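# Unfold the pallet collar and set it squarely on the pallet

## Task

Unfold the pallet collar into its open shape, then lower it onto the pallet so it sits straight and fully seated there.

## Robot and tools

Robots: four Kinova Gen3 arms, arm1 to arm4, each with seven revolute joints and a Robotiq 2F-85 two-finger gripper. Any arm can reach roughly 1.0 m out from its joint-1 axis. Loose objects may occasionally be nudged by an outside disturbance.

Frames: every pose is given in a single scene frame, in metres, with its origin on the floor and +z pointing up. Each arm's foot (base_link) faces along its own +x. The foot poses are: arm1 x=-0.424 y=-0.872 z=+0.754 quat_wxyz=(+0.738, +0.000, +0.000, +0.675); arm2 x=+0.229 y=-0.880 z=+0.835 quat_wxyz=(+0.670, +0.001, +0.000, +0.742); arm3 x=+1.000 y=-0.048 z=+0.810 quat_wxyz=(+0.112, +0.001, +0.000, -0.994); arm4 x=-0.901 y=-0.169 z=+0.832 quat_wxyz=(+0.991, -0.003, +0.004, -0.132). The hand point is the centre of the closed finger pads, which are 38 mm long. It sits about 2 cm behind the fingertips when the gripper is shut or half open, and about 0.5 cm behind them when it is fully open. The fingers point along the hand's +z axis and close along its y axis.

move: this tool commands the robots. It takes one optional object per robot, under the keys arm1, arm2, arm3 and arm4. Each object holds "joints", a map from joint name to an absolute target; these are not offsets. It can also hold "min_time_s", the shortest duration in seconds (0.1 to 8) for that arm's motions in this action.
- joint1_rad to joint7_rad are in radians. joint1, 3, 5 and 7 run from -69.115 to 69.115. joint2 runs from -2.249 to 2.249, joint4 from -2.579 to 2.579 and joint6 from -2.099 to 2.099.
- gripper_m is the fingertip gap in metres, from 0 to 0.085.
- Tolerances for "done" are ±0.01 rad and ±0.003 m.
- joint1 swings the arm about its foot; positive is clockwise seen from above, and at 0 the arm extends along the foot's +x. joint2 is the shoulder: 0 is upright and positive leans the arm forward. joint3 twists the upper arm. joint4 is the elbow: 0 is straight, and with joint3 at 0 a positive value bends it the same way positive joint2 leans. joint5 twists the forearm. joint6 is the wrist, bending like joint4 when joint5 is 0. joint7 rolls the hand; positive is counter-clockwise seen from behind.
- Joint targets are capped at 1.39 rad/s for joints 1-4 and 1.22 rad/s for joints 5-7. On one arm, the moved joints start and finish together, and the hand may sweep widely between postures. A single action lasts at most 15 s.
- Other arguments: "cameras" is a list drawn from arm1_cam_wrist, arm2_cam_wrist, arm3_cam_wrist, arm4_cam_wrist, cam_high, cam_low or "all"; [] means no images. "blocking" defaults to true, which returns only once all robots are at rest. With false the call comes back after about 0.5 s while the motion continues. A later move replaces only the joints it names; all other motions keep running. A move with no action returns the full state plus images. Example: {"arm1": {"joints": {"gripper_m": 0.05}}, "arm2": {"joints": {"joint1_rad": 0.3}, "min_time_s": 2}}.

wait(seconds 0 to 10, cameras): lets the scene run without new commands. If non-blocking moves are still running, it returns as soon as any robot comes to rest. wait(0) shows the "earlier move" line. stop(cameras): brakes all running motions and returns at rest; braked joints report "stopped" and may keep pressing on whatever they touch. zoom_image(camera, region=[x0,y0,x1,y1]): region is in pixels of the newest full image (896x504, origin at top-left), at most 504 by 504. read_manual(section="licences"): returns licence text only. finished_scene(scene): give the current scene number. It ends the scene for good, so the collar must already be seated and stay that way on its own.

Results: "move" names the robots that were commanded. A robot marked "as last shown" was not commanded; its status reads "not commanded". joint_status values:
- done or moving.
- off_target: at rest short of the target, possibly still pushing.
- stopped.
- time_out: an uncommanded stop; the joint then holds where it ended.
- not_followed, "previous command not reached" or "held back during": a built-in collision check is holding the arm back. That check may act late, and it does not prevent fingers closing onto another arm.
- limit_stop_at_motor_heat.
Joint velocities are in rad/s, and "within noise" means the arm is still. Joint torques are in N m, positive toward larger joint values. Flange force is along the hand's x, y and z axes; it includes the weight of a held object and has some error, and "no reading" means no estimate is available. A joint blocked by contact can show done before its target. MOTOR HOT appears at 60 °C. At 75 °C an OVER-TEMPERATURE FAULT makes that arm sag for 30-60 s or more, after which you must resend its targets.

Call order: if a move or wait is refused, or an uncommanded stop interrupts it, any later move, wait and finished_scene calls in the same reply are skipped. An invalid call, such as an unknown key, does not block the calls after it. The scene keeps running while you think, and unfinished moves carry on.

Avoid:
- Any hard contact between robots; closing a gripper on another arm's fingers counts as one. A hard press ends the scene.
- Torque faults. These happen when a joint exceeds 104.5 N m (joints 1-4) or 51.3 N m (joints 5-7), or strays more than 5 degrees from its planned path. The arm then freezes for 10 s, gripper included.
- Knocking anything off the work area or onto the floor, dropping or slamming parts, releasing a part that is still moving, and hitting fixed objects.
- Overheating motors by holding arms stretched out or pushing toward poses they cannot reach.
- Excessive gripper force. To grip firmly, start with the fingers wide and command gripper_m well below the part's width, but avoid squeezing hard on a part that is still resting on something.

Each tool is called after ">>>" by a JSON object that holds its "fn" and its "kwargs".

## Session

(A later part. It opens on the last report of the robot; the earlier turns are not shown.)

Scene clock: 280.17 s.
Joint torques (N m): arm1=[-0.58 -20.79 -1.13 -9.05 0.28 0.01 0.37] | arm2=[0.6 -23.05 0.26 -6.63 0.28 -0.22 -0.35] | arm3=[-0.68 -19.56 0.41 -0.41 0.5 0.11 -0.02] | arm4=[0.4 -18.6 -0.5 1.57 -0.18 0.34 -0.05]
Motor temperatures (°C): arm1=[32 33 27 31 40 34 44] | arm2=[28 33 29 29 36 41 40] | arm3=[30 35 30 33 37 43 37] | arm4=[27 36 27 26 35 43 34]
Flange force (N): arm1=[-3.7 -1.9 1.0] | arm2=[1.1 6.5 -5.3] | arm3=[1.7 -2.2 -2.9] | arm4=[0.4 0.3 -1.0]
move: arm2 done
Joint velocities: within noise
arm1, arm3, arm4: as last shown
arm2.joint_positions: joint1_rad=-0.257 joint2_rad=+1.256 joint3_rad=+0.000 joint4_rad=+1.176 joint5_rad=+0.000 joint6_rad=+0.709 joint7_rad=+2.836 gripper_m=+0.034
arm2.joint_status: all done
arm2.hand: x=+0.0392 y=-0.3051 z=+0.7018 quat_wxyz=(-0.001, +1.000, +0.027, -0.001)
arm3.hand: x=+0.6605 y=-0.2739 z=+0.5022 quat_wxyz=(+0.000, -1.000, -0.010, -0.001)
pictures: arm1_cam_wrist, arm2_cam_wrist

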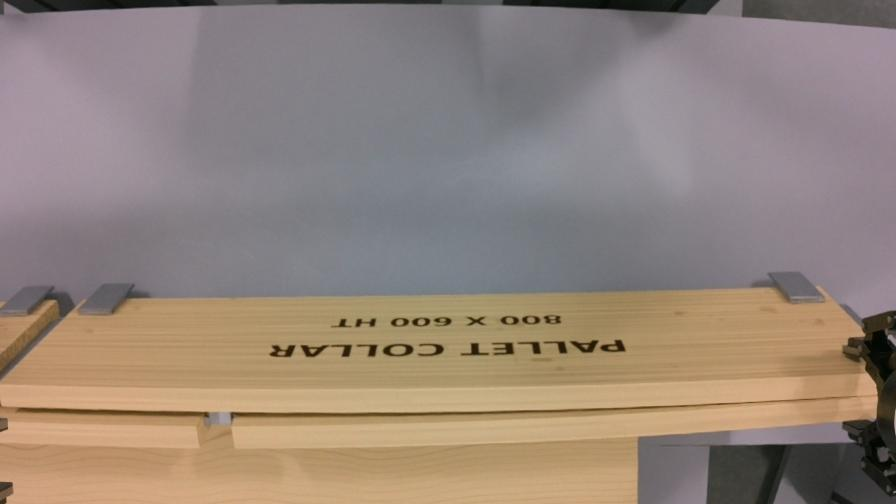

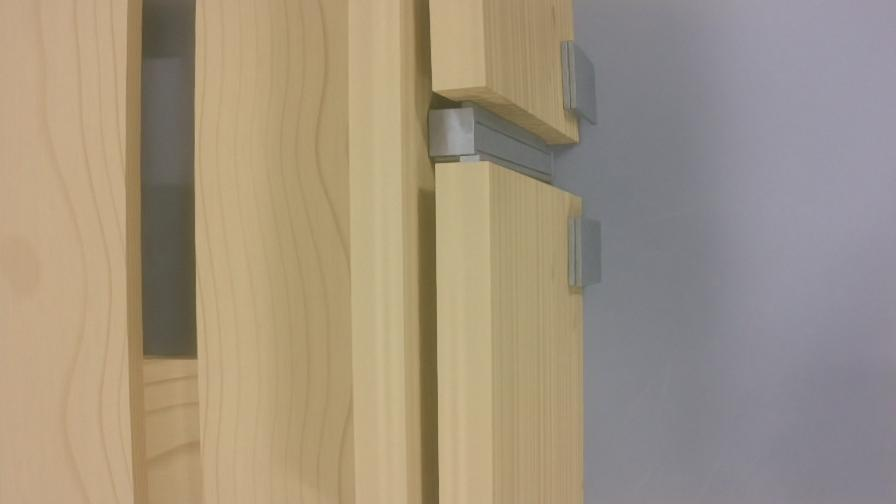

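>>> {"fn": "move", "kwargs": {"arm2": {"joints":{"gripper_m":0.085}}, "cameras": ["arm2_cam_wrist"]}}

>>> {"fn": "zoom_image", "kwargs": {"camera": "arm2_cam_wrist", "region": [200, 380, 696, 504]}}

Scene clock: 295.37 s.
Joint torques (N m): arm1=[-0.55 -20.71 -1.14 -8.97 0.3 -0.02 0.41] | arm2=[0.61 -23.16 0.29 -6.68 0.26 -0.29 -0.31] | arm3=[-0.72 -19.56 0.39 -0.37 0.45 0.09 -0.02] | arm4=[0.39 -18.66 -0.52 1.59 -0.22 0.37 -0.03]
Motor temperatures (°C): arm1=[32 33 27 31 40 34 44] | arm2=[28 34 29 29 35 41 40] | arm3=[30 35 30 33 37 42 37] | arm4=[27 36 27 26 35 43 34]
Flange force (N): arm1=[-3.9 -1.9 0.6] | arm2=[0.9 6.3 -5.2] | arm3=[1.5 -2.2 -2.8] | arm4=[0.4 0.2 -0.8]
move: arm2 done
Joint velocities: within noise
arm1.joint_positions: joint1_rad=+0.203 joint2_rad=+0.522 joint3_rad=+0.000 joint4_rad=+1.184 joint5_rad=+0.000 joint6_rad=+1.436 joint7_rad=+1.863 gripper_m=+0.085
arm1.joint_status: not commanded
arm1.hand: x=-0.2495 y=-0.3799 z=+1.0495 quat_wxyz=(+0.000, +0.707, -0.707, +0.000)
arm2.joint_positions: joint1_rad=-0.257 joint2_rad=+1.256 joint3_rad=+0.000 joint4_rad=+1.176 joint5_rad=+0.000 joint6_rad=+0.709 joint7_rad=+2.836 gripper_m=+0.085
arm2.joint_status: all done
arm2.hand: x=+0.0393 y=-0.3051 z=+0.7018 quat_wxyz=(-0.001, +1.000, +0.027, -0.001)
arm3, arm4: as last shown

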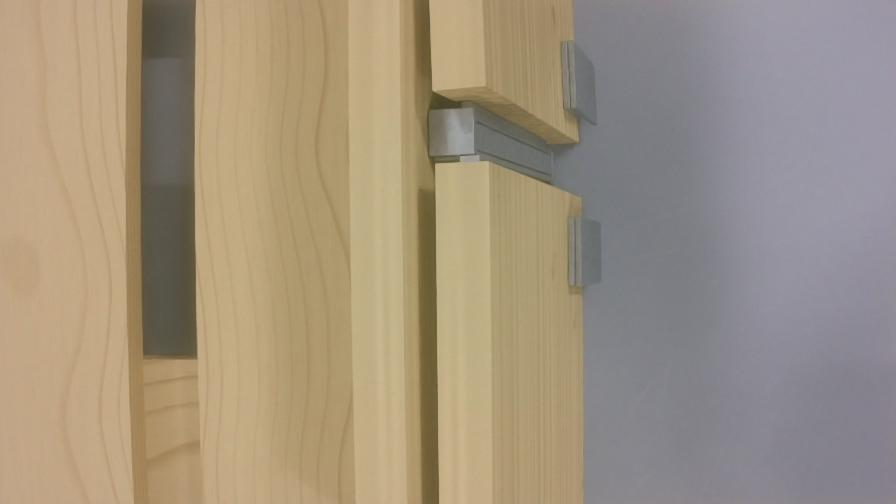

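Scaled by 1.016 from the camera's image (finer frame: 1280x720).

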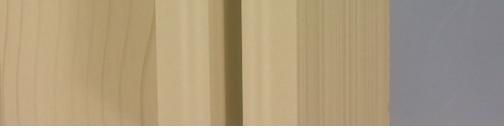

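>>> {"fn": "move", "kwargs": {"arm3": {"joints":{"joint1_rad":-0.5128,"joint2_rad":1.4893,"joint4_rad":1.5957,"joint6_rad":0.0566,"joint7_rad":0.8519},"min_time_s":2.5}, "arm4": {"joints":{"joint1_rad":0.2527,"joint2_rad":1.5324,"joint4_rad":1.6776,"joint6_rad":-0.0684,"joint7_rad":2.1464},"min_time_s":2.5}, "cameras": ["arm2_cam_wrist","arm3_cam_wrist","arm4_cam_wrist"]}}

Scene clock: 333.10 s.
Joint torques (N m): arm1=[-0.6 -20.77 -1.18 -9.03 0.29 0.02 0.35] | arm2=[0.61 -23.12 0.27 -6.61 0.25 -0.26 -0.33] | arm3=[-0.44 -20.28 0.76 -0.84 0.51 0.31 -0.02] | arm4=[0.14 -19.06 -0.91 1.32 -0.17 0.57 -0.04]
Motor temperatures (°C): arm1=[32 33 27 31 40 34 44] | arm2=[28 34 29 29 35 41 39] | arm3=[30 35 30 32 37 42 37] | arm4=[27 37 26 26 35 42 34]
Flange force (N): arm1=[-3.7 -2.0 0.9] | arm2=[0.9 6.1 -5.2] | arm3=[1.4 -1.6 -2.2] | arm4=[0.0 -0.5 -0.5]
move: arm3 done; arm4 done
Joint velocities: within noise
arm1, arm2: as last shown
arm3.joint_positions: joint1_rad=-0.513 joint2_rad=+1.489 joint3_rad=+0.000 joint4_rad=+1.596 joint5_rad=+0.000 joint6_rad=+0.057 joint7_rad=+0.852 gripper_m=+0.056
arm3.joint_status: all done
arm3.hand: x=+0.6606 y=-0.3238 z=+0.5032 quat_wxyz=(+0.000, -1.000, -0.010, -0.001)
arm4.joint_positions: joint1_rad=+0.253 joint2_rad=+1.532 joint3_rad=+0.000 joint4_rad=+1.678 joint5_rad=+0.000 joint6_rad=-0.068 joint7_rad=+2.146 gripper_m=+0.056
arm4.joint_status: all done
arm4.hand: x=-0.5702 y=-0.3897 z=+0.5063 quat_wxyz=(+0.005, +0.029, -1.000, +0.002)

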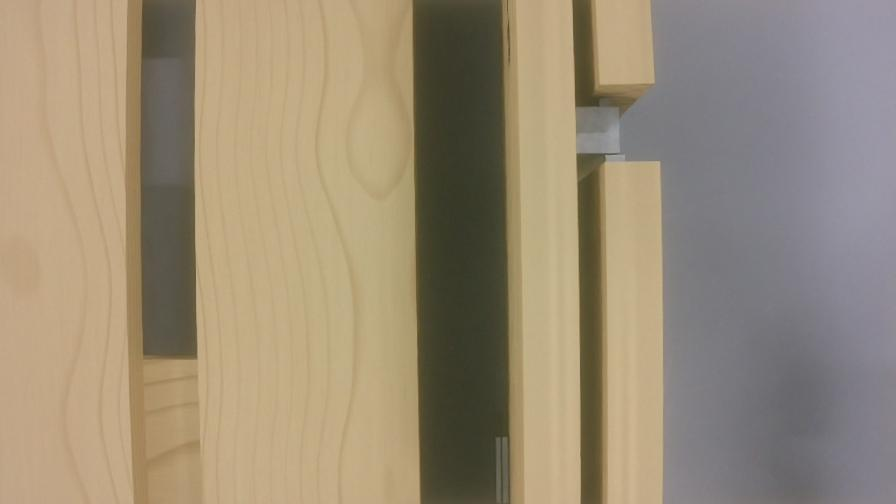

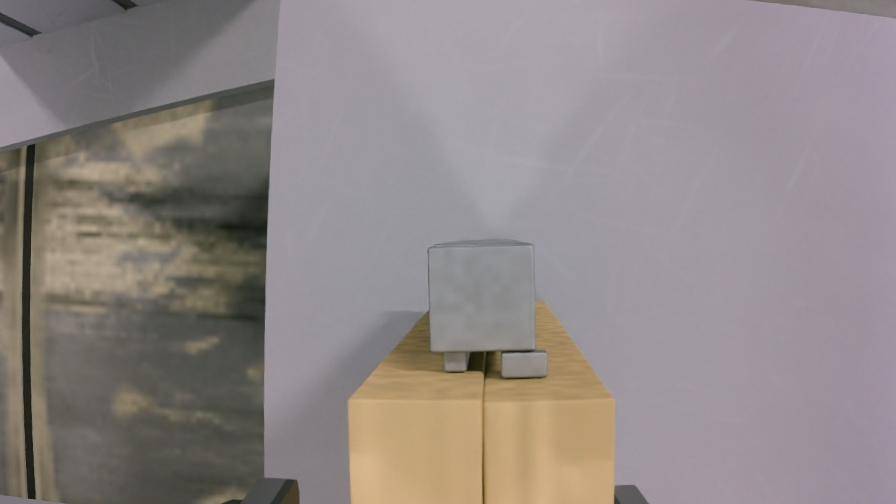

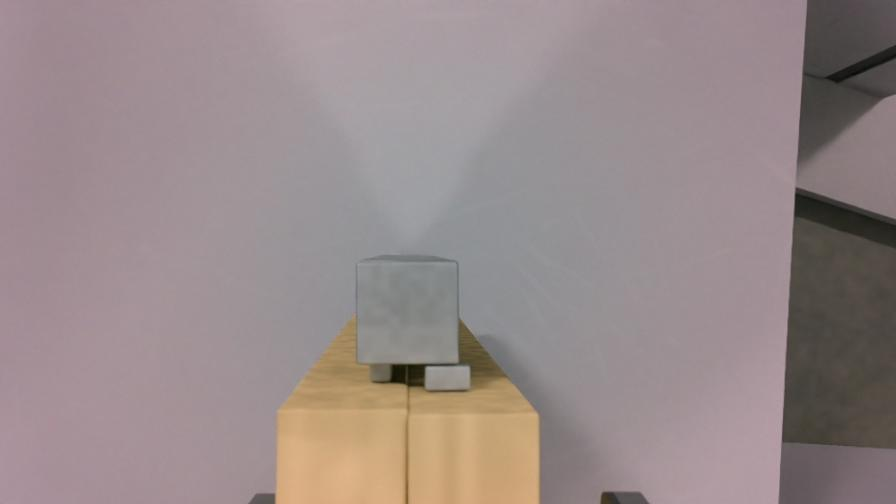

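>>> {"fn": "move", "kwargs": {"arm2": {"joints":{"joint1_rad":-0.218,"joint2_rad":1.3612,"joint4_rad":1.4371,"joint6_rad":0.3433,"joint7_rad":2.8747,"gripper_m":0.034}}, "cameras": ["arm2_cam_wrist","arm1_cam_wrist"]}}

>>> {"fn": "zoom_image", "kwargs": {"camera": "arm1_cam_wrist", "region": [0, 340, 300, 504]}}

Scene clock: 370.23 s.
Joint torques (N m): arm1=[-0.57 -20.82 -1.17 -9.04 0.31 0.05 0.4] | arm2=[0.62 -20.9 0.3 -3.89 0.21 -0.22 -0.38] | arm3=[-0.42 -20.29 0.72 -0.84 0.47 0.28 -0.07] | arm4=[0.15 -19.09 -0.84 1.31 -0.16 0.55 -0.04]
Motor temperatures (°C): arm1=[32 33 27 31 39 34 44] | arm2=[28 35 29 29 35 41 39] | arm3=[29 36 29 32 37 42 37] | arm4=[27 38 26 25 35 42 34]
Flange force (N): arm1=[-3.7 -1.9 1.1] | arm2=[0.0 4.4 -6.2] | arm3=[1.3 -1.6 -2.2] | arm4=[0.0 -0.5 -0.5]
move: arm2 done
Joint velocities: within noise
arm1, arm3, arm4: as last shown
arm2.joint_positions: joint1_rad=-0.218 joint2_rad=+1.361 joint3_rad=+0.000 joint4_rad=+1.437 joint5_rad=+0.000 joint6_rad=+0.343 joint7_rad=+2.875 gripper_m=+0.034
arm2.joint_status: all done
arm2.hand: x=+0.0892 y=-0.3809 z=+0.6015 quat_wxyz=(-0.001, +1.000, +0.027, -0.001)
arm3.hand: x=+0.6606 y=-0.3239 z=+0.5032 quat_wxyz=(+0.000, -1.000, -0.010, -0.001)
pictures: arm1_cam_wrist, arm2_cam_wrist

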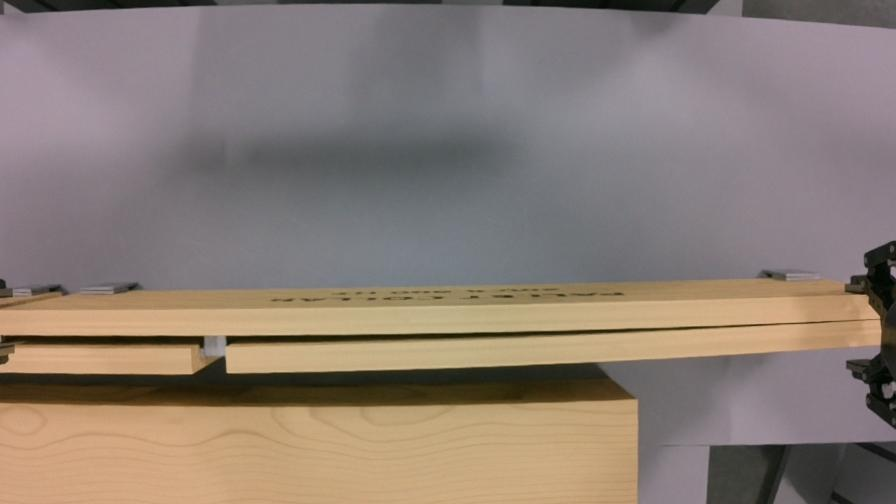

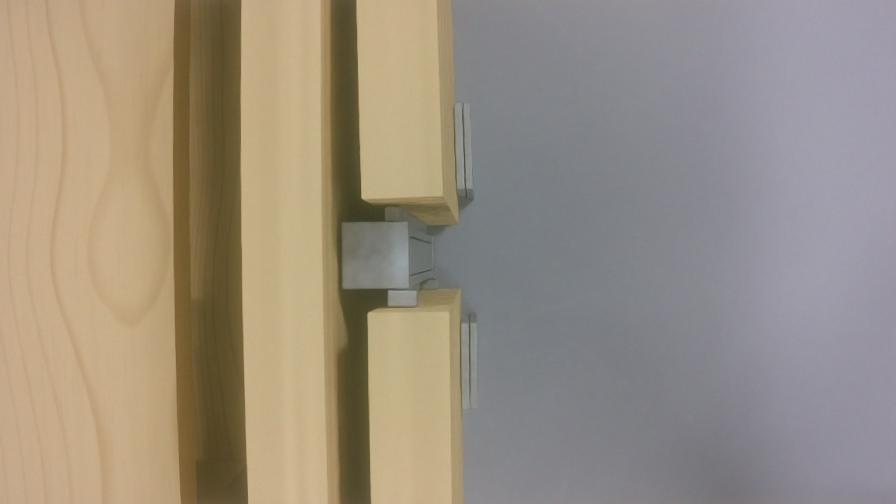

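Scaled by 1.680 from the camera's image (finer frame: 1280x720).

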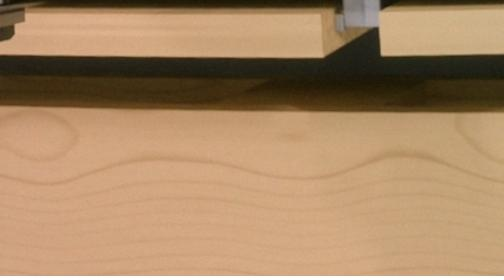

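>>> {"fn": "move", "kwargs": {"arm2": {"joints":{"joint2_rad":1.5572,"joint4_rad":1.272,"joint6_rad":0.3124},"min_time_s":2.5}, "cameras": ["arm2_cam_wrist","arm1_cam_wrist"]}}

>>> {"fn": "zoom_image", "kwargs": {"camera": "arm1_cam_wrist", "region": [0, 240, 240, 400]}}

Scene clock: 391.27 s.
Joint torques (N m): arm1=[-0.6 -20.77 -1.18 -9 0.28 0.04 0.37] | arm2=[-19.31 51.73 -25.8 1.8 -2.48 -3.48 0.68] | arm3=[-6.59 -25.19 -7.7 -5.89 0.12 -2.05 -0.21] | arm4=[0.99 -20.35 0.45 0.01 -0.21 -0.04 -0.03]
Motor temperatures (°C): arm1=[32 33 26 31 39 34 44] | arm2=[28 35 29 29 35 41 39] | arm3=[29 36 29 32 37 42 37] | arm4=[27 38 26 25 35 42 34]
Flange force (N): arm1=[-3.8 -2.0 0.9] | arm2=[38.7 16.6 -166.8] | arm3=[-1.4 -17.8 -1.8] | arm4=[0.7 2.6 -0.5]
move: arm2 time_out
TORQUE WARNING: arm2's joint2_rad reached its warning level (56.7 N m). A warning alone does not stop the arm.
Joint velocities: within noise
arm1, arm3, arm4: as last shown
arm2.joint_positions: joint1_rad=-0.218 joint2_rad=+1.539 joint3_rad=+0.000 joint4_rad=+1.272 joint5_rad=+0.000 joint6_rad=+0.312 joint7_rad=+2.875 gripper_m=+0.034
arm2.joint_status: joint2_rad time_out (moved +0.178 of +0.196); the others done
arm2.hand: x=+0.0857 y=-0.3705 z=+0.5261 quat_wxyz=(-0.010, +1.000, +0.027, -0.004)
pictures: arm1_cam_wrist, arm2_cam_wrist

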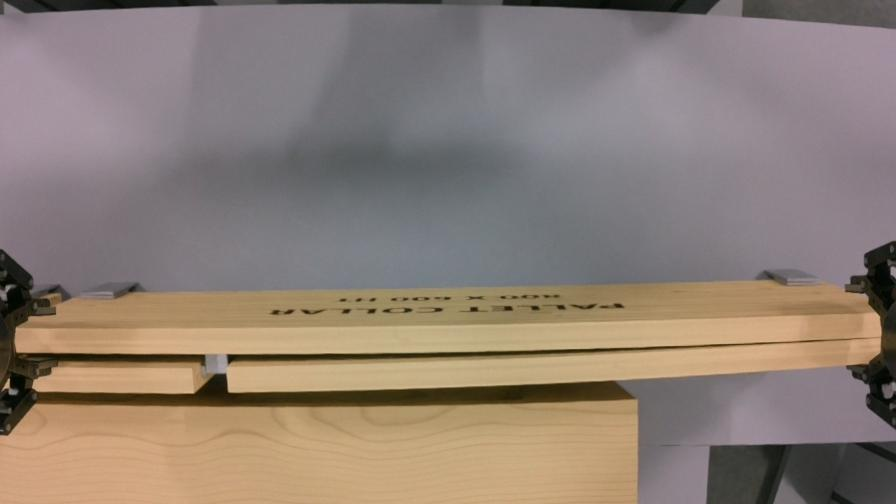

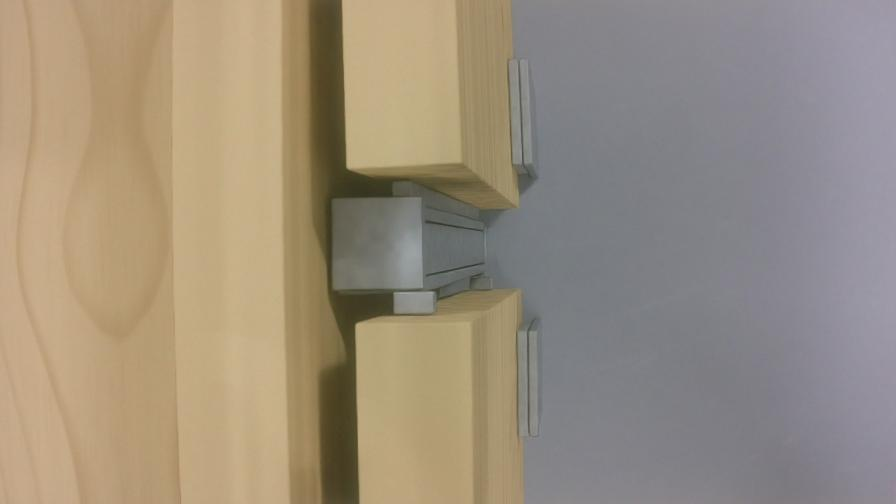

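Scaled by 2.100 from the camera's image (finer frame: 1280x720).

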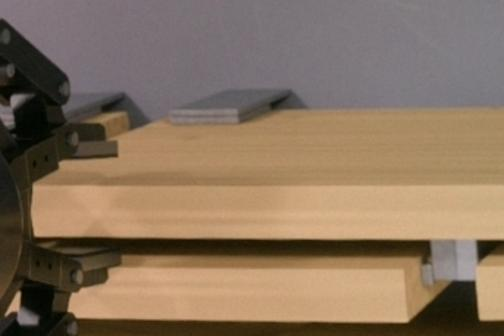

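>>> {"fn": "move", "kwargs": {"arm2": {"joints":{"joint2_rad":1.3612,"joint4_rad":1.4371,"joint6_rad":0.3433},"min_time_s":1.2}, "cameras": ["arm2_cam_wrist","arm1_cam_wrist","arm3_cam_wrist","arm4_cam_wrist"]}}

Scene clock: 405.07 s.
Joint torques (N m): arm1=[-0.52 -20.79 -1.17 -8.96 0.29 0.02 0.38] | arm2=[0.57 -20.9 0.31 -3.82 0.22 -0.25 -0.36] | arm3=[-0.39 -20.01 0.82 -0.71 0.48 0.32 -0.03] | arm4=[-0.27 -19.08 -1.55 1.08 -0.12 0.43 -0.01]
Motor temperatures (°C): arm1=[32 33 26 31 39 34 44] | arm2=[28 37 30 29 35 41 39] | arm3=[29 36 29 32 37 42 37] | arm4=[27 38 26 25 35 42 34]
Flange force (N): arm1=[-4.1 -2.0 0.8] | arm2=[0.0 4.0 -6.1] | arm3=[1.2 -1.4 -2.6] | arm4=[0.8 -1.2 -1.0]
move: arm2 done
Joint velocities: within noise
arm1, arm3, arm4: as last shown
arm2.joint_positions: joint1_rad=-0.218 joint2_rad=+1.361 joint3_rad=+0.000 joint4_rad=+1.437 joint5_rad=+0.000 joint6_rad=+0.343 joint7_rad=+2.875 gripper_m=+0.034
arm2.joint_status: all done
arm2.hand: x=+0.0892 y=-0.3809 z=+0.6015 quat_wxyz=(-0.001, +1.000, +0.027, -0.001)
arm3.hand: x=+0.6606 y=-0.3238 z=+0.5032 quat_wxyz=(+0.000, -1.000, -0.010, -0.001)
arm4.hand: x=-0.5701 y=-0.3898 z=+0.5064 quat_wxyz=(+0.005, +0.029, -1.000, +0.002)
pictures: arm1_cam_wrist, arm2_cam_wrist, arm3_cam_wrist, arm4_cam_wrist

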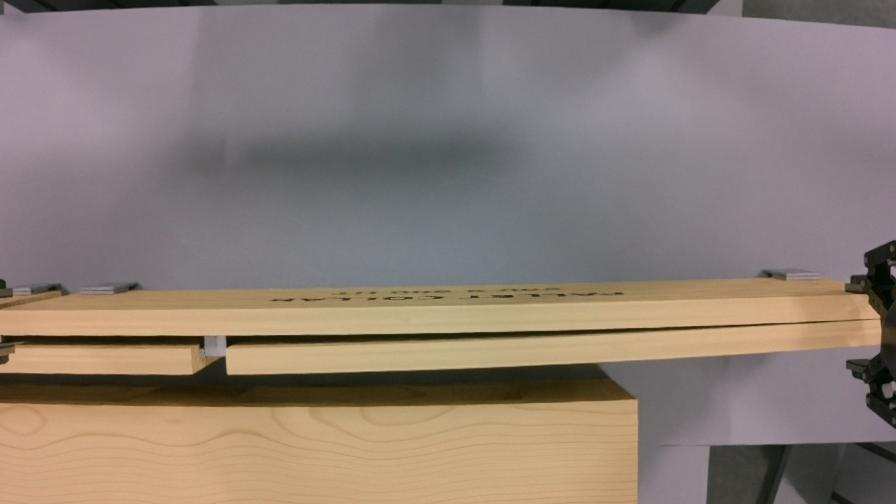

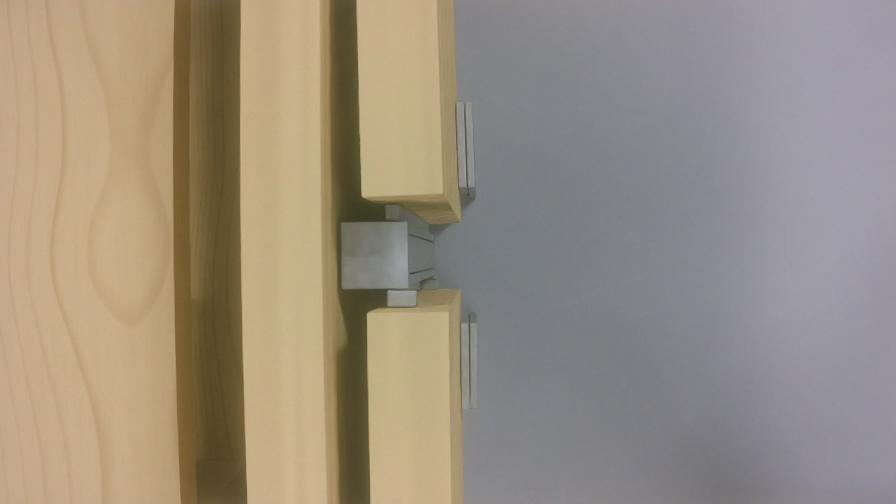

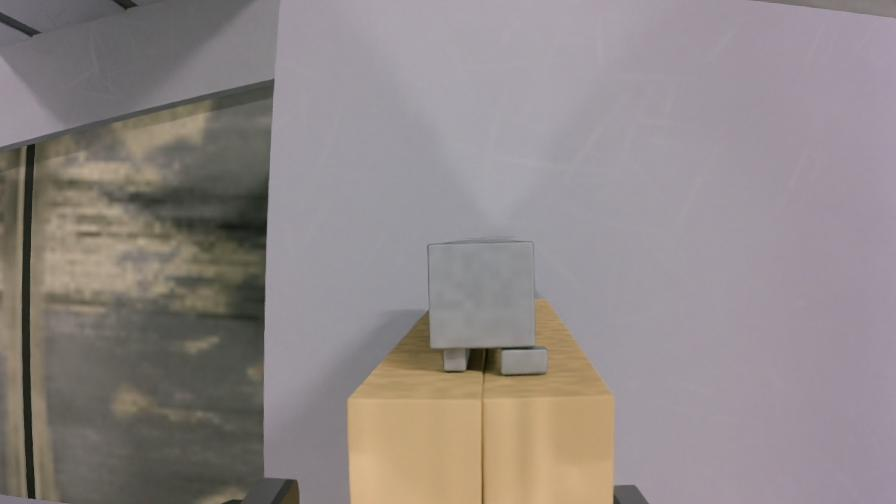

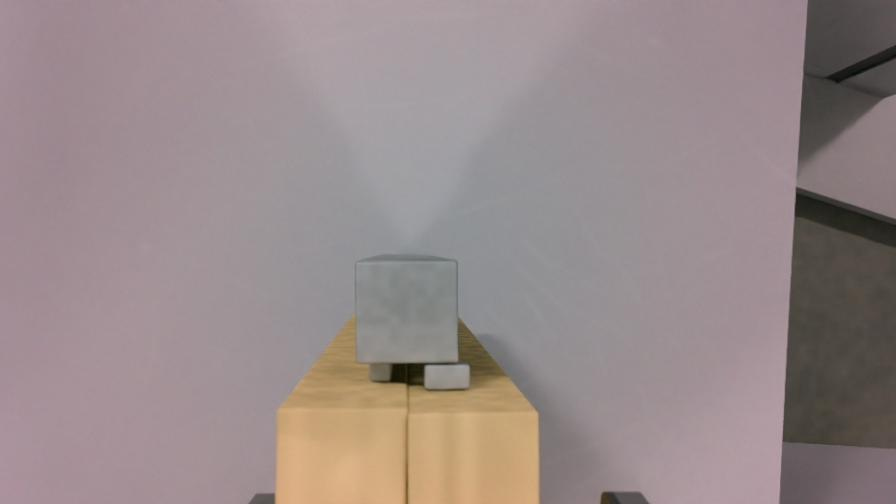

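>>> {"fn": "move", "kwargs": {"arm2": {"joints":{"joint1_rad":-0.2217,"joint2_rad":1.4251,"joint4_rad":1.4087,"joint6_rad":0.3078,"joint7_rad":2.871},"min_time_s":1}, "cameras": ["arm1_cam_wrist"]}}

>>> {"fn": "zoom_image", "kwargs": {"camera": "arm1_cam_wrist", "region": [0, 240, 240, 400]}}

>>> {"fn": "move", "kwargs": {"arm2": {"joints":{"joint2_rad":1.5341,"joint4_rad":1.3136,"joint6_rad":0.2939},"min_time_s":2}, "cameras": ["arm1_cam_wrist","arm2_cam_wrist"]}}

>>> {"fn": "zoom_image", "kwargs": {"camera": "arm1_cam_wrist", "region": [0, 240, 240, 400]}}

Scene clock: 421.10 s.
Joint torques (N m): arm1=[-0.52 -20.76 -1.12 -8.92 0.3 0.01 0.36] | arm2=[0.57 -20.84 0.29 -3.57 0.28 -0.26 -0.35] | arm3=[-0.39 -19.97 0.77 -0.74 0.49 0.32 -0.02] | arm4=[-0.27 -19.08 -1.5 1.08 -0.14 0.41 -0.02]
Motor temperatures (°C): arm1=[32 33 26 31 39 34 44] | arm2=[28 37 29 29 35 41 39] | arm3=[29 36 29 32 37 42 37] | arm4=[27 38 26 25 35 42 34]
Flange force (N): arm1=[-4.2 -2.0 0.6] | arm2=[-0.1 4.0 -6.4] | arm3=[1.3 -1.4 -2.7] | arm4=[0.8 -1.2 -1.0]
move: arm2 done
Joint velocities: within noise
arm1, arm3, arm4: as last shown
arm2.joint_positions: joint1_rad=-0.222 joint2_rad=+1.425 joint3_rad=+0.000 joint4_rad=+1.409 joint5_rad=+0.000 joint6_rad=+0.308 joint7_rad=+2.871 gripper_m=+0.034
arm2.joint_status: all done
arm2.hand: x=+0.0892 y=-0.3869 z=+0.5715 quat_wxyz=(-0.001, +1.000, +0.027, -0.001)
arm3.hand: x=+0.6606 y=-0.3239 z=+0.5032 quat_wxyz=(+0.000, -1.000, -0.010, -0.001)
arm4.hand: x=-0.5702 y=-0.3897 z=+0.5063 quat_wxyz=(+0.005, +0.029, -1.000, +0.002)

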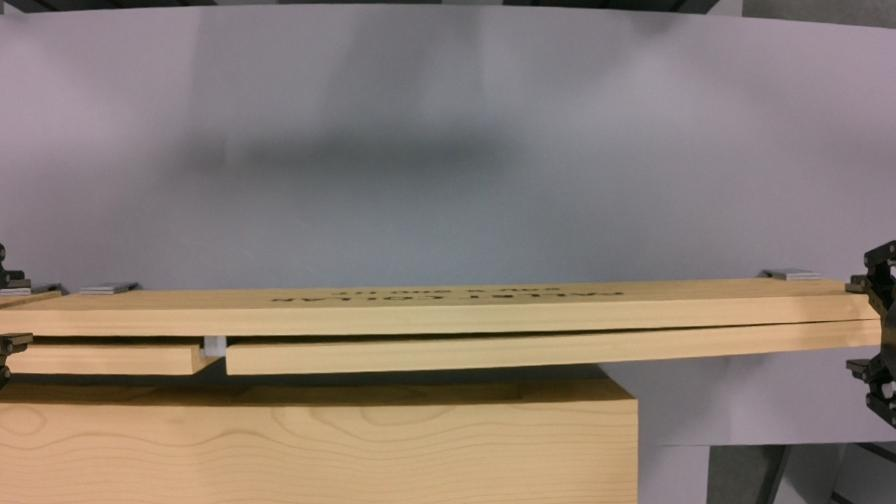

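Scaled by 2.100 from the camera's image (finer frame: 1280x720).

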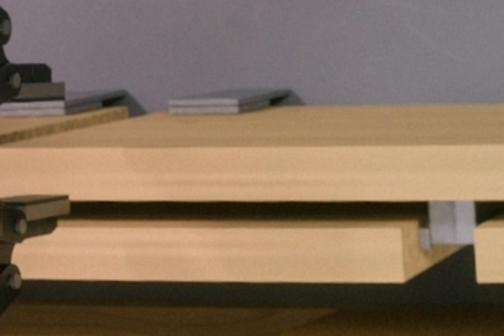

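Scene clock: 423.40 s.
Joint torques (N m): arm1=[-0.55 -20.8 -1.17 -9 0.29 0.04 0.37] | arm2=[-18.94 56.44 -26.99 20.29 -2.83 7.19 0.25] | arm3=[-0.73 -20.38 0.4 -1.24 0.48 0.11 -0.03] | arm4=[0.42 -19.35 -0.4 0.83 -0.2 0.34 -0.01]
Motor temperatures (°C): arm1=[32 33 26 31 39 34 44] | arm2=[28 37 29 29 35 41 39] | arm3=[29 36 29 31 37 42 37] | arm4=[27 38 26 25 35 42 34]
Flange force (N): arm1=[-3.9 -2.0 0.9] | arm2=[31.5 -20.9 -134.9] | arm3=[1.5 -2.6 -2.9] | arm4=[0.3 0.5 -0.9]
move: arm2 done
TORQUE WARNING: arm2's joint2_rad reached its warning level (56.7 N m). A warning alone does not stop the arm.
Joint velocities: within noise
arm1, arm3, arm4: as last shown
arm2.joint_positions: joint1_rad=-0.221 joint2_rad=+1.528 joint3_rad=+0.000 joint4_rad=+1.314 joint5_rad=+0.000 joint6_rad=+0.294 joint7_rad=+2.871 gripper_m=+0.034
arm2.joint_status: all done
arm2.hand: x=+0.0881 y=-0.3834 z=+0.5276 quat_wxyz=(-0.004, +1.000, +0.027, -0.002)

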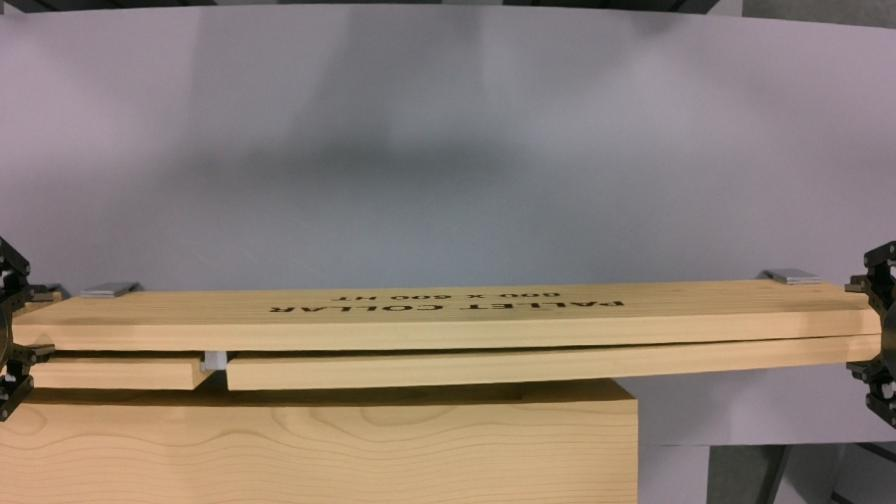

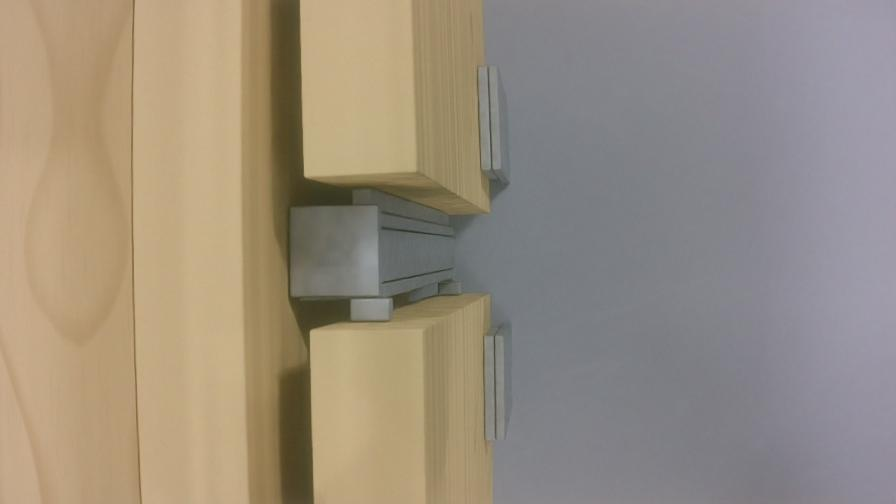

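Scaled by 2.100 from the camera's image (finer frame: 1280x720).

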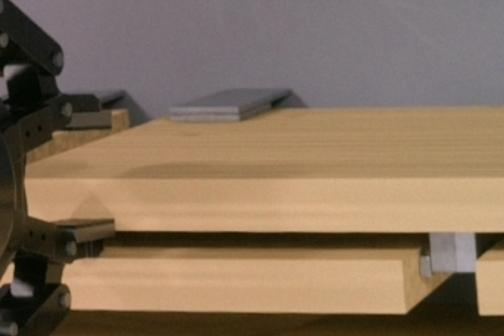

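>>> {"fn": "move", "kwargs": {"arm2": {"joints":{"joint2_rad":1.4251,"joint4_rad":1.4087,"joint6_rad":0.3078},"min_time_s":1}}}

>>> {"fn": "move", "kwargs": {"arm3": {"joints":{"gripper_m":0.034}}, "arm4": {"joints":{"gripper_m":0.034}}, "cameras": ["arm1_cam_wrist","arm2_cam_wrist","arm3_cam_wrist","arm4_cam_wrist"]}}

>>> {"fn": "zoom_image", "kwargs": {"camera": "arm1_cam_wrist", "region": [0, 240, 240, 400]}}

Scene clock: 444.27 s.
Joint torques (N m): arm1=[-0.52 -20.75 -1.13 -9.01 0.29 -0.03 0.36] | arm2=[0.63 -20.92 0.25 -3.63 0.28 -0.23 -0.36] | arm3=[-0.19 -20.17 1.04 -0.93 0.5 0.23 -0.03] | arm4=[-0.14 -19.08 -1.27 1.41 -0.16 0.58 -0.02]
Motor temperatures (°C): arm1=[32 33 26 31 39 34 44] | arm2=[29 42 30 29 35 41 39] | arm3=[29 36 29 31 37 42 37] | arm4=[27 38 26 25 35 42 34]
Flange force (N): arm1=[-3.8 -1.9 0.7] | arm2=[-0.2 4.3 -6.3] | arm3=[1.8 -1.3 -2.7] | arm4=[0.2 -1.3 -0.3]
move: arm2 done
TORQUE WARNING: arm2's joint2_rad reached its warning level (56.7 N m). A warning alone does not stop the arm.
Joint velocities: within noise
arm1, arm3, arm4: as last shown
arm2.joint_positions: joint1_rad=-0.222 joint2_rad=+1.425 joint3_rad=+0.000 joint4_rad=+1.409 joint5_rad=+0.000 joint6_rad=+0.308 joint7_rad=+2.871 gripper_m=+0.034
arm2.joint_status: all done
arm2.hand: x=+0.0892 y=-0.3869 z=+0.5714 quat_wxyz=(-0.001, +1.000, +0.027, -0.001)
arm4.hand: x=-0.5701 y=-0.3897 z=+0.5063 quat_wxyz=(+0.005, +0.029, -1.000, +0.002)
pictures: none

Scene clock: 445.07 s.
Joint torques (N m): arm1=[-0.56 -20.78 -1.12 -8.99 0.26 -0.02 0.41] | arm2=[0.62 -20.91 0.22 -3.56 0.24 -0.2 -0.38] | arm3=[4.83 -11.34 8.39 0.98 0.12 1.56 -0.7] | arm4=[-3.75 -11 -7.72 2.61 0.31 1.69 0.16]
Motor temperatures (°C): arm1=[32 33 26 31 39 34 44] | arm2=[29 42 30 29 35 41 39] | arm3=[29 36 29 31 37 42 37] | arm4=[27 38 26 25 35 42 34]
Flange force (N): arm1=[-4.0 -1.9 0.7] | arm2=[-0.1 4.1 -6.2] | arm3=[7.7 6.8 -19.3] | arm4=[3.7 -9.3 -16.7]
move: arm3 off_target; arm4 off_target
Joint velocities: within noise
arm1.joint_positions: joint1_rad=+0.203 joint2_rad=+0.522 joint3_rad=+0.000 joint4_rad=+1.184 joint5_rad=+0.000 joint6_rad=+1.436 joint7_rad=+1.863 gripper_m=+0.085
arm1.joint_status: not commanded
arm1.hand: x=-0.2495 y=-0.3799 z=+1.0495 quat_wxyz=(+0.000, +0.707, -0.707, +0.000)
arm2: as last shown
arm3.joint_positions: joint1_rad=-0.513 joint2_rad=+1.489 joint3_rad=+0.000 joint4_rad=+1.596 joint5_rad=+0.000 joint6_rad=+0.057 joint7_rad=+0.852 gripper_m=+0.041
arm3.joint_status: gripper_m off_target (ended at +0.041, target +0.034)
arm3.hand: x=+0.6606 y=-0.3239 z=+0.5032 quat_wxyz=(+0.000, -1.000, -0.010, -0.001)
arm4.joint_positions: joint1_rad=+0.253 joint2_rad=+1.532 joint3_rad=+0.000 joint4_rad=+1.678 joint5_rad=+0.000 joint6_rad=-0.068 joint7_rad=+2.146 gripper_m=+0.040
arm4.joint_status: gripper_m off_target (ended at +0.040, target +0.034)
arm4.hand: x=-0.5702 y=-0.3897 z=+0.5063 quat_wxyz=(+0.005, +0.029, -1.000, +0.002)

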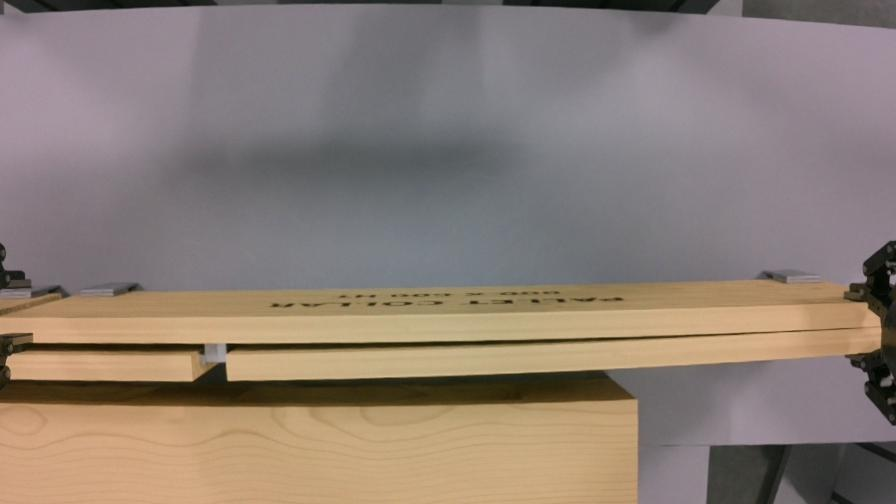

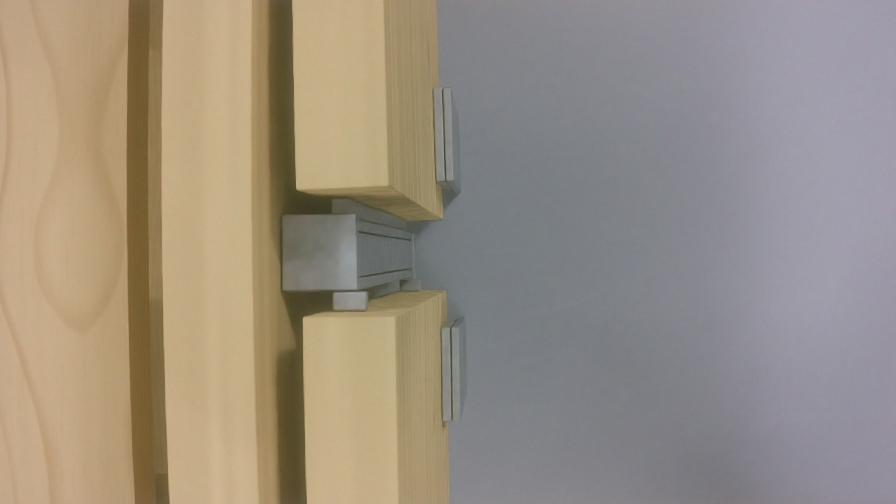

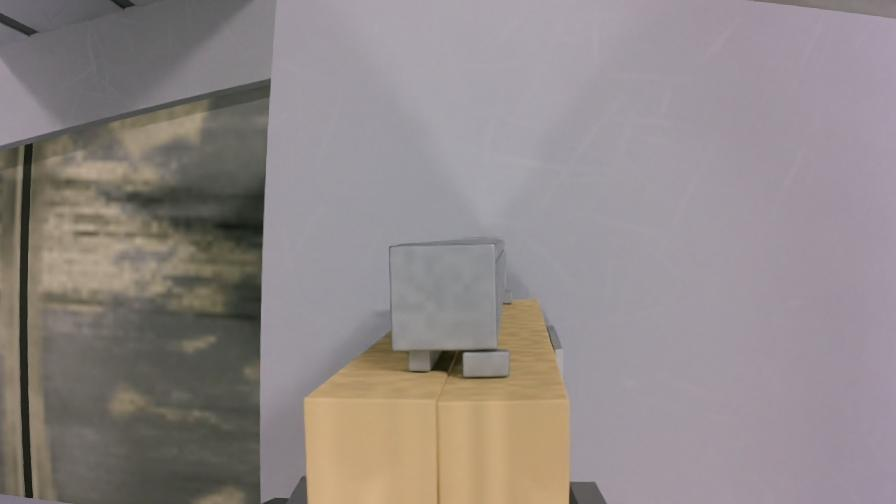

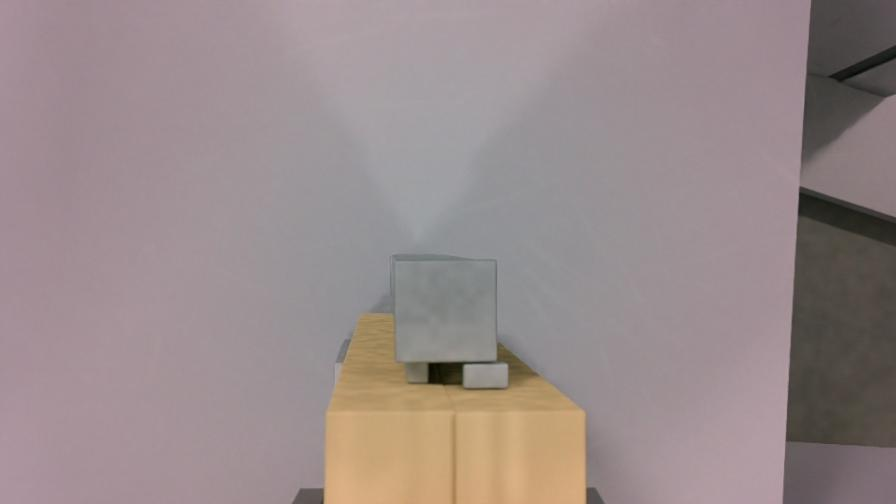

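Scaled by 2.100 from the camera's image (finer frame: 1280x720).

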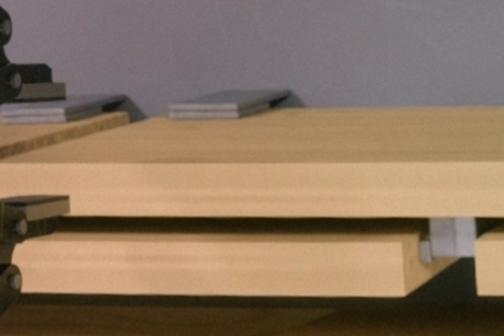

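>>> {"fn": "move", "kwargs": {"arm2": {"joints":{"joint1_rad":-0.2211,"joint2_rad":1.4279,"joint4_rad":1.3934,"joint6_rad":0.3203},"min_time_s":1}}}

>>> {"fn": "move", "kwargs": {"arm2": {"joints":{"joint2_rad":1.5511,"joint4_rad":1.2842,"joint6_rad":0.3063},"min_time_s":2}, "cameras": ["arm1_cam_wrist"]}}

>>> {"fn": "zoom_image", "kwargs": {"camera": "arm1_cam_wrist", "region": [0, 240, 240, 400]}}

Scene clock: 464.90 s.
Joint torques (N m): arm1=[-0.59 -20.77 -1.18 -9.03 0.32 0.01 0.39] | arm2=[0.65 -20.94 0.29 -3.78 0.24 -0.28 -0.36] | arm3=[4.88 -10.75 8.44 1.12 0.11 1.65 -0.7] | arm4=[-3.74 -10.98 -7.78 2.51 0.27 1.62 0.21]
Motor temperatures (°C): arm1=[31 33 26 31 39 34 44] | arm2=[29 41 30 29 35 41 39] | arm3=[29 36 29 31 37 42 37] | arm4=[27 38 26 25 35 42 34]
Flange force (N): arm1=[-3.7 -2.0 0.9] | arm2=[-0.1 4.4 -6.6] | arm3=[7.7 6.9 -20.3] | arm4=[3.8 -9.2 -16.9]
move: arm2 done
Joint velocities: within noise
arm1, arm3, arm4: as last shown
arm2.joint_positions: joint1_rad=-0.221 joint2_rad=+1.428 joint3_rad=+0.000 joint4_rad=+1.393 joint5_rad=+0.000 joint6_rad=+0.320 joint7_rad=+2.871 gripper_m=+0.034
arm2.joint_status: all done
arm2.hand: x=+0.0882 y=-0.3831 z=+0.5715 quat_wxyz=(-0.001, +1.000, +0.027, -0.001)
pictures: none

Scene clock: 469.23 s.
Joint torques (N m): arm1=[-0.52 -20.8 -1.13 -8.99 0.27 0.01 0.38] | arm2=[-14.88 51.68 -20.36 -23.05 -1.74 -19.41 0.46] | arm3=[-8.15 -12.69 -5.35 -8.79 0.99 -1.94 0.54] | arm4=[8.8 -15.77 4.81 -9.01 -2.25 -2.12 -2.15]
Motor temperatures (°C): arm1=[31 33 26 31 39 34 44] | arm2=[29 42 30 29 35 41 39] | arm3=[29 36 29 31 37 42 37] | arm4=[27 37 26 25 35 42 34]
Flange force (N): arm1=[-4.0 -1.9 0.8] | arm2=[41.7 64.7 -224.7] | arm3=[6.6 -26.4 -37.6] | arm4=[9.0 26.5 -32.0]
move: arm2 time_out
TORQUE WARNING: arm2's joint2_rad reached its warning level (56.7 N m). A warning alone does not stop the arm.
Joint velocities: within noise
arm1, arm3, arm4: as last shown
arm2.joint_positions: joint1_rad=-0.221 joint2_rad=+1.535 joint3_rad=+0.000 joint4_rad=+1.284 joint5_rad=+0.000 joint6_rad=+0.306 joint7_rad=+2.871 gripper_m=+0.034
arm2.joint_status: joint2_rad time_out (moved +0.107 of +0.123); the others done
arm2.hand: x=+0.0851 y=-0.3738 z=+0.5270 quat_wxyz=(-0.009, +1.000, +0.027, -0.003)

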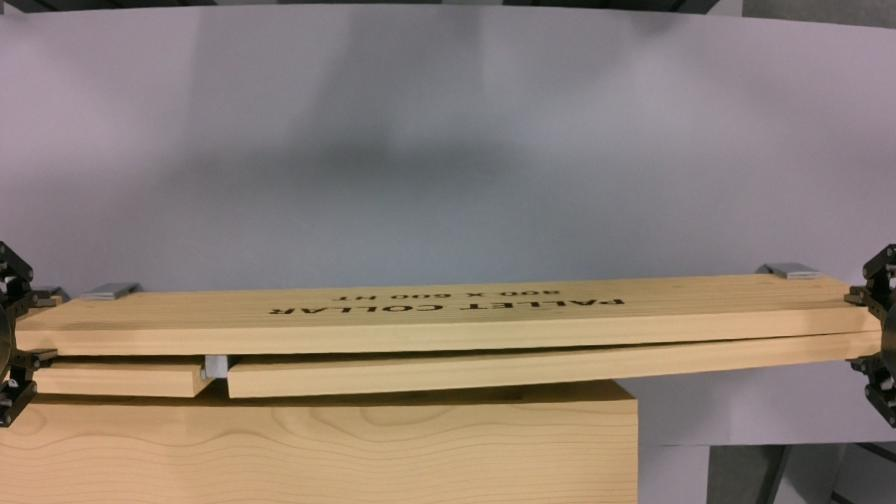

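Scaled by 2.100 from the camera's image (finer frame: 1280x720).

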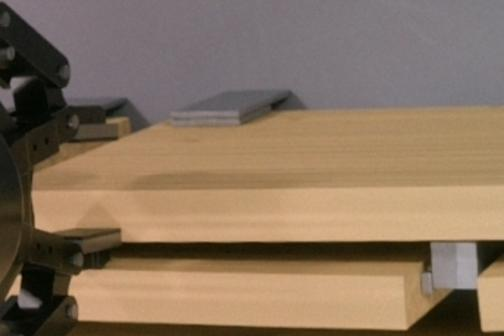

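>>> {"fn": "move", "kwargs": {"arm2": {"joints":{"joint1_rad":-0.218,"joint2_rad":1.4319,"joint4_rad":1.373,"joint6_rad":0.3367,"joint7_rad":2.8747},"min_time_s":1}, "cameras": ["arm1_cam_wrist"]}}

>>> {"fn": "zoom_image", "kwargs": {"camera": "arm1_cam_wrist", "region": [0, 240, 240, 400]}}

Scene clock: 489.93 s.
Joint torques (N m): arm1=[-0.55 -20.78 -1.2 -9 0.28 -0.03 0.38] | arm2=[0.59 -21.19 0.24 -3.78 0.21 -0.23 -0.42] | arm3=[4.98 -9.59 8.08 1.82 -0.09 1.84 -0.88] | arm4=[-4.2 -10.11 -8.39 1.42 0.33 1.15 0.2]
Motor temperatures (°C): arm1=[31 33 26 31 39 34 44] | arm2=[29 43 30 30 35 45 39] | arm3=[29 35 29 31 37 42 37] | arm4=[27 37 26 25 35 42 34]
Flange force (N): arm1=[-3.9 -2.0 0.7] | arm2=[0.0 4.0 -6.1] | arm3=[6.3 7.8 -21.5] | arm4=[5.7 -9.1 -21.5]
move: arm2 done
Joint velocities: within noise
arm1, arm3, arm4: as last shown
arm2.joint_positions: joint1_rad=-0.218 joint2_rad=+1.432 joint3_rad=+0.000 joint4_rad=+1.373 joint5_rad=+0.000 joint6_rad=+0.337 joint7_rad=+2.875 gripper_m=+0.034
arm2.joint_status: all done
arm2.hand: x=+0.0882 y=-0.3779 z=+0.5715 quat_wxyz=(-0.001, +1.000, +0.027, -0.001)

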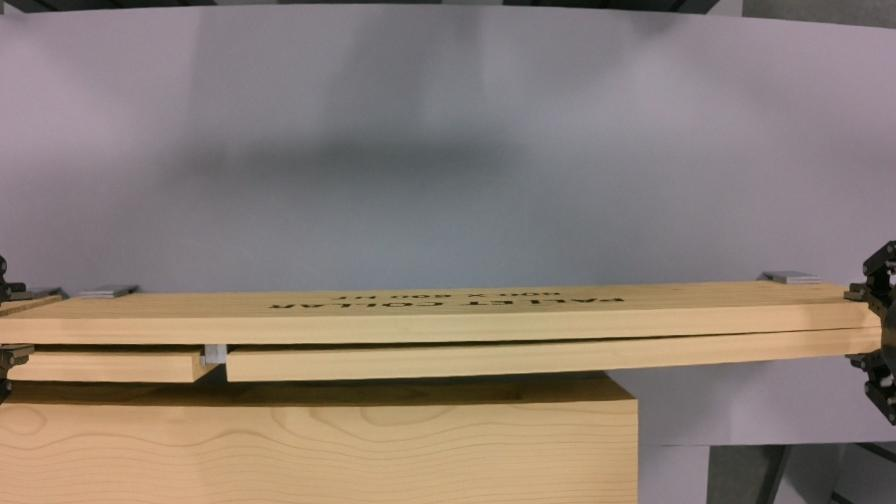

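Scaled by 2.100 from the camera's image (finer frame: 1280x720).

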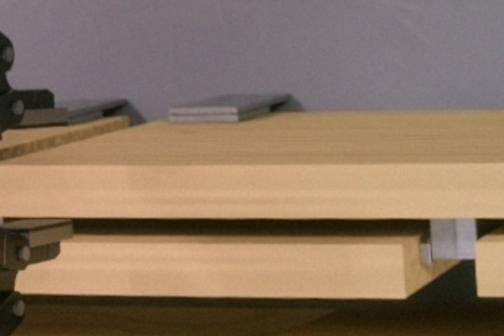

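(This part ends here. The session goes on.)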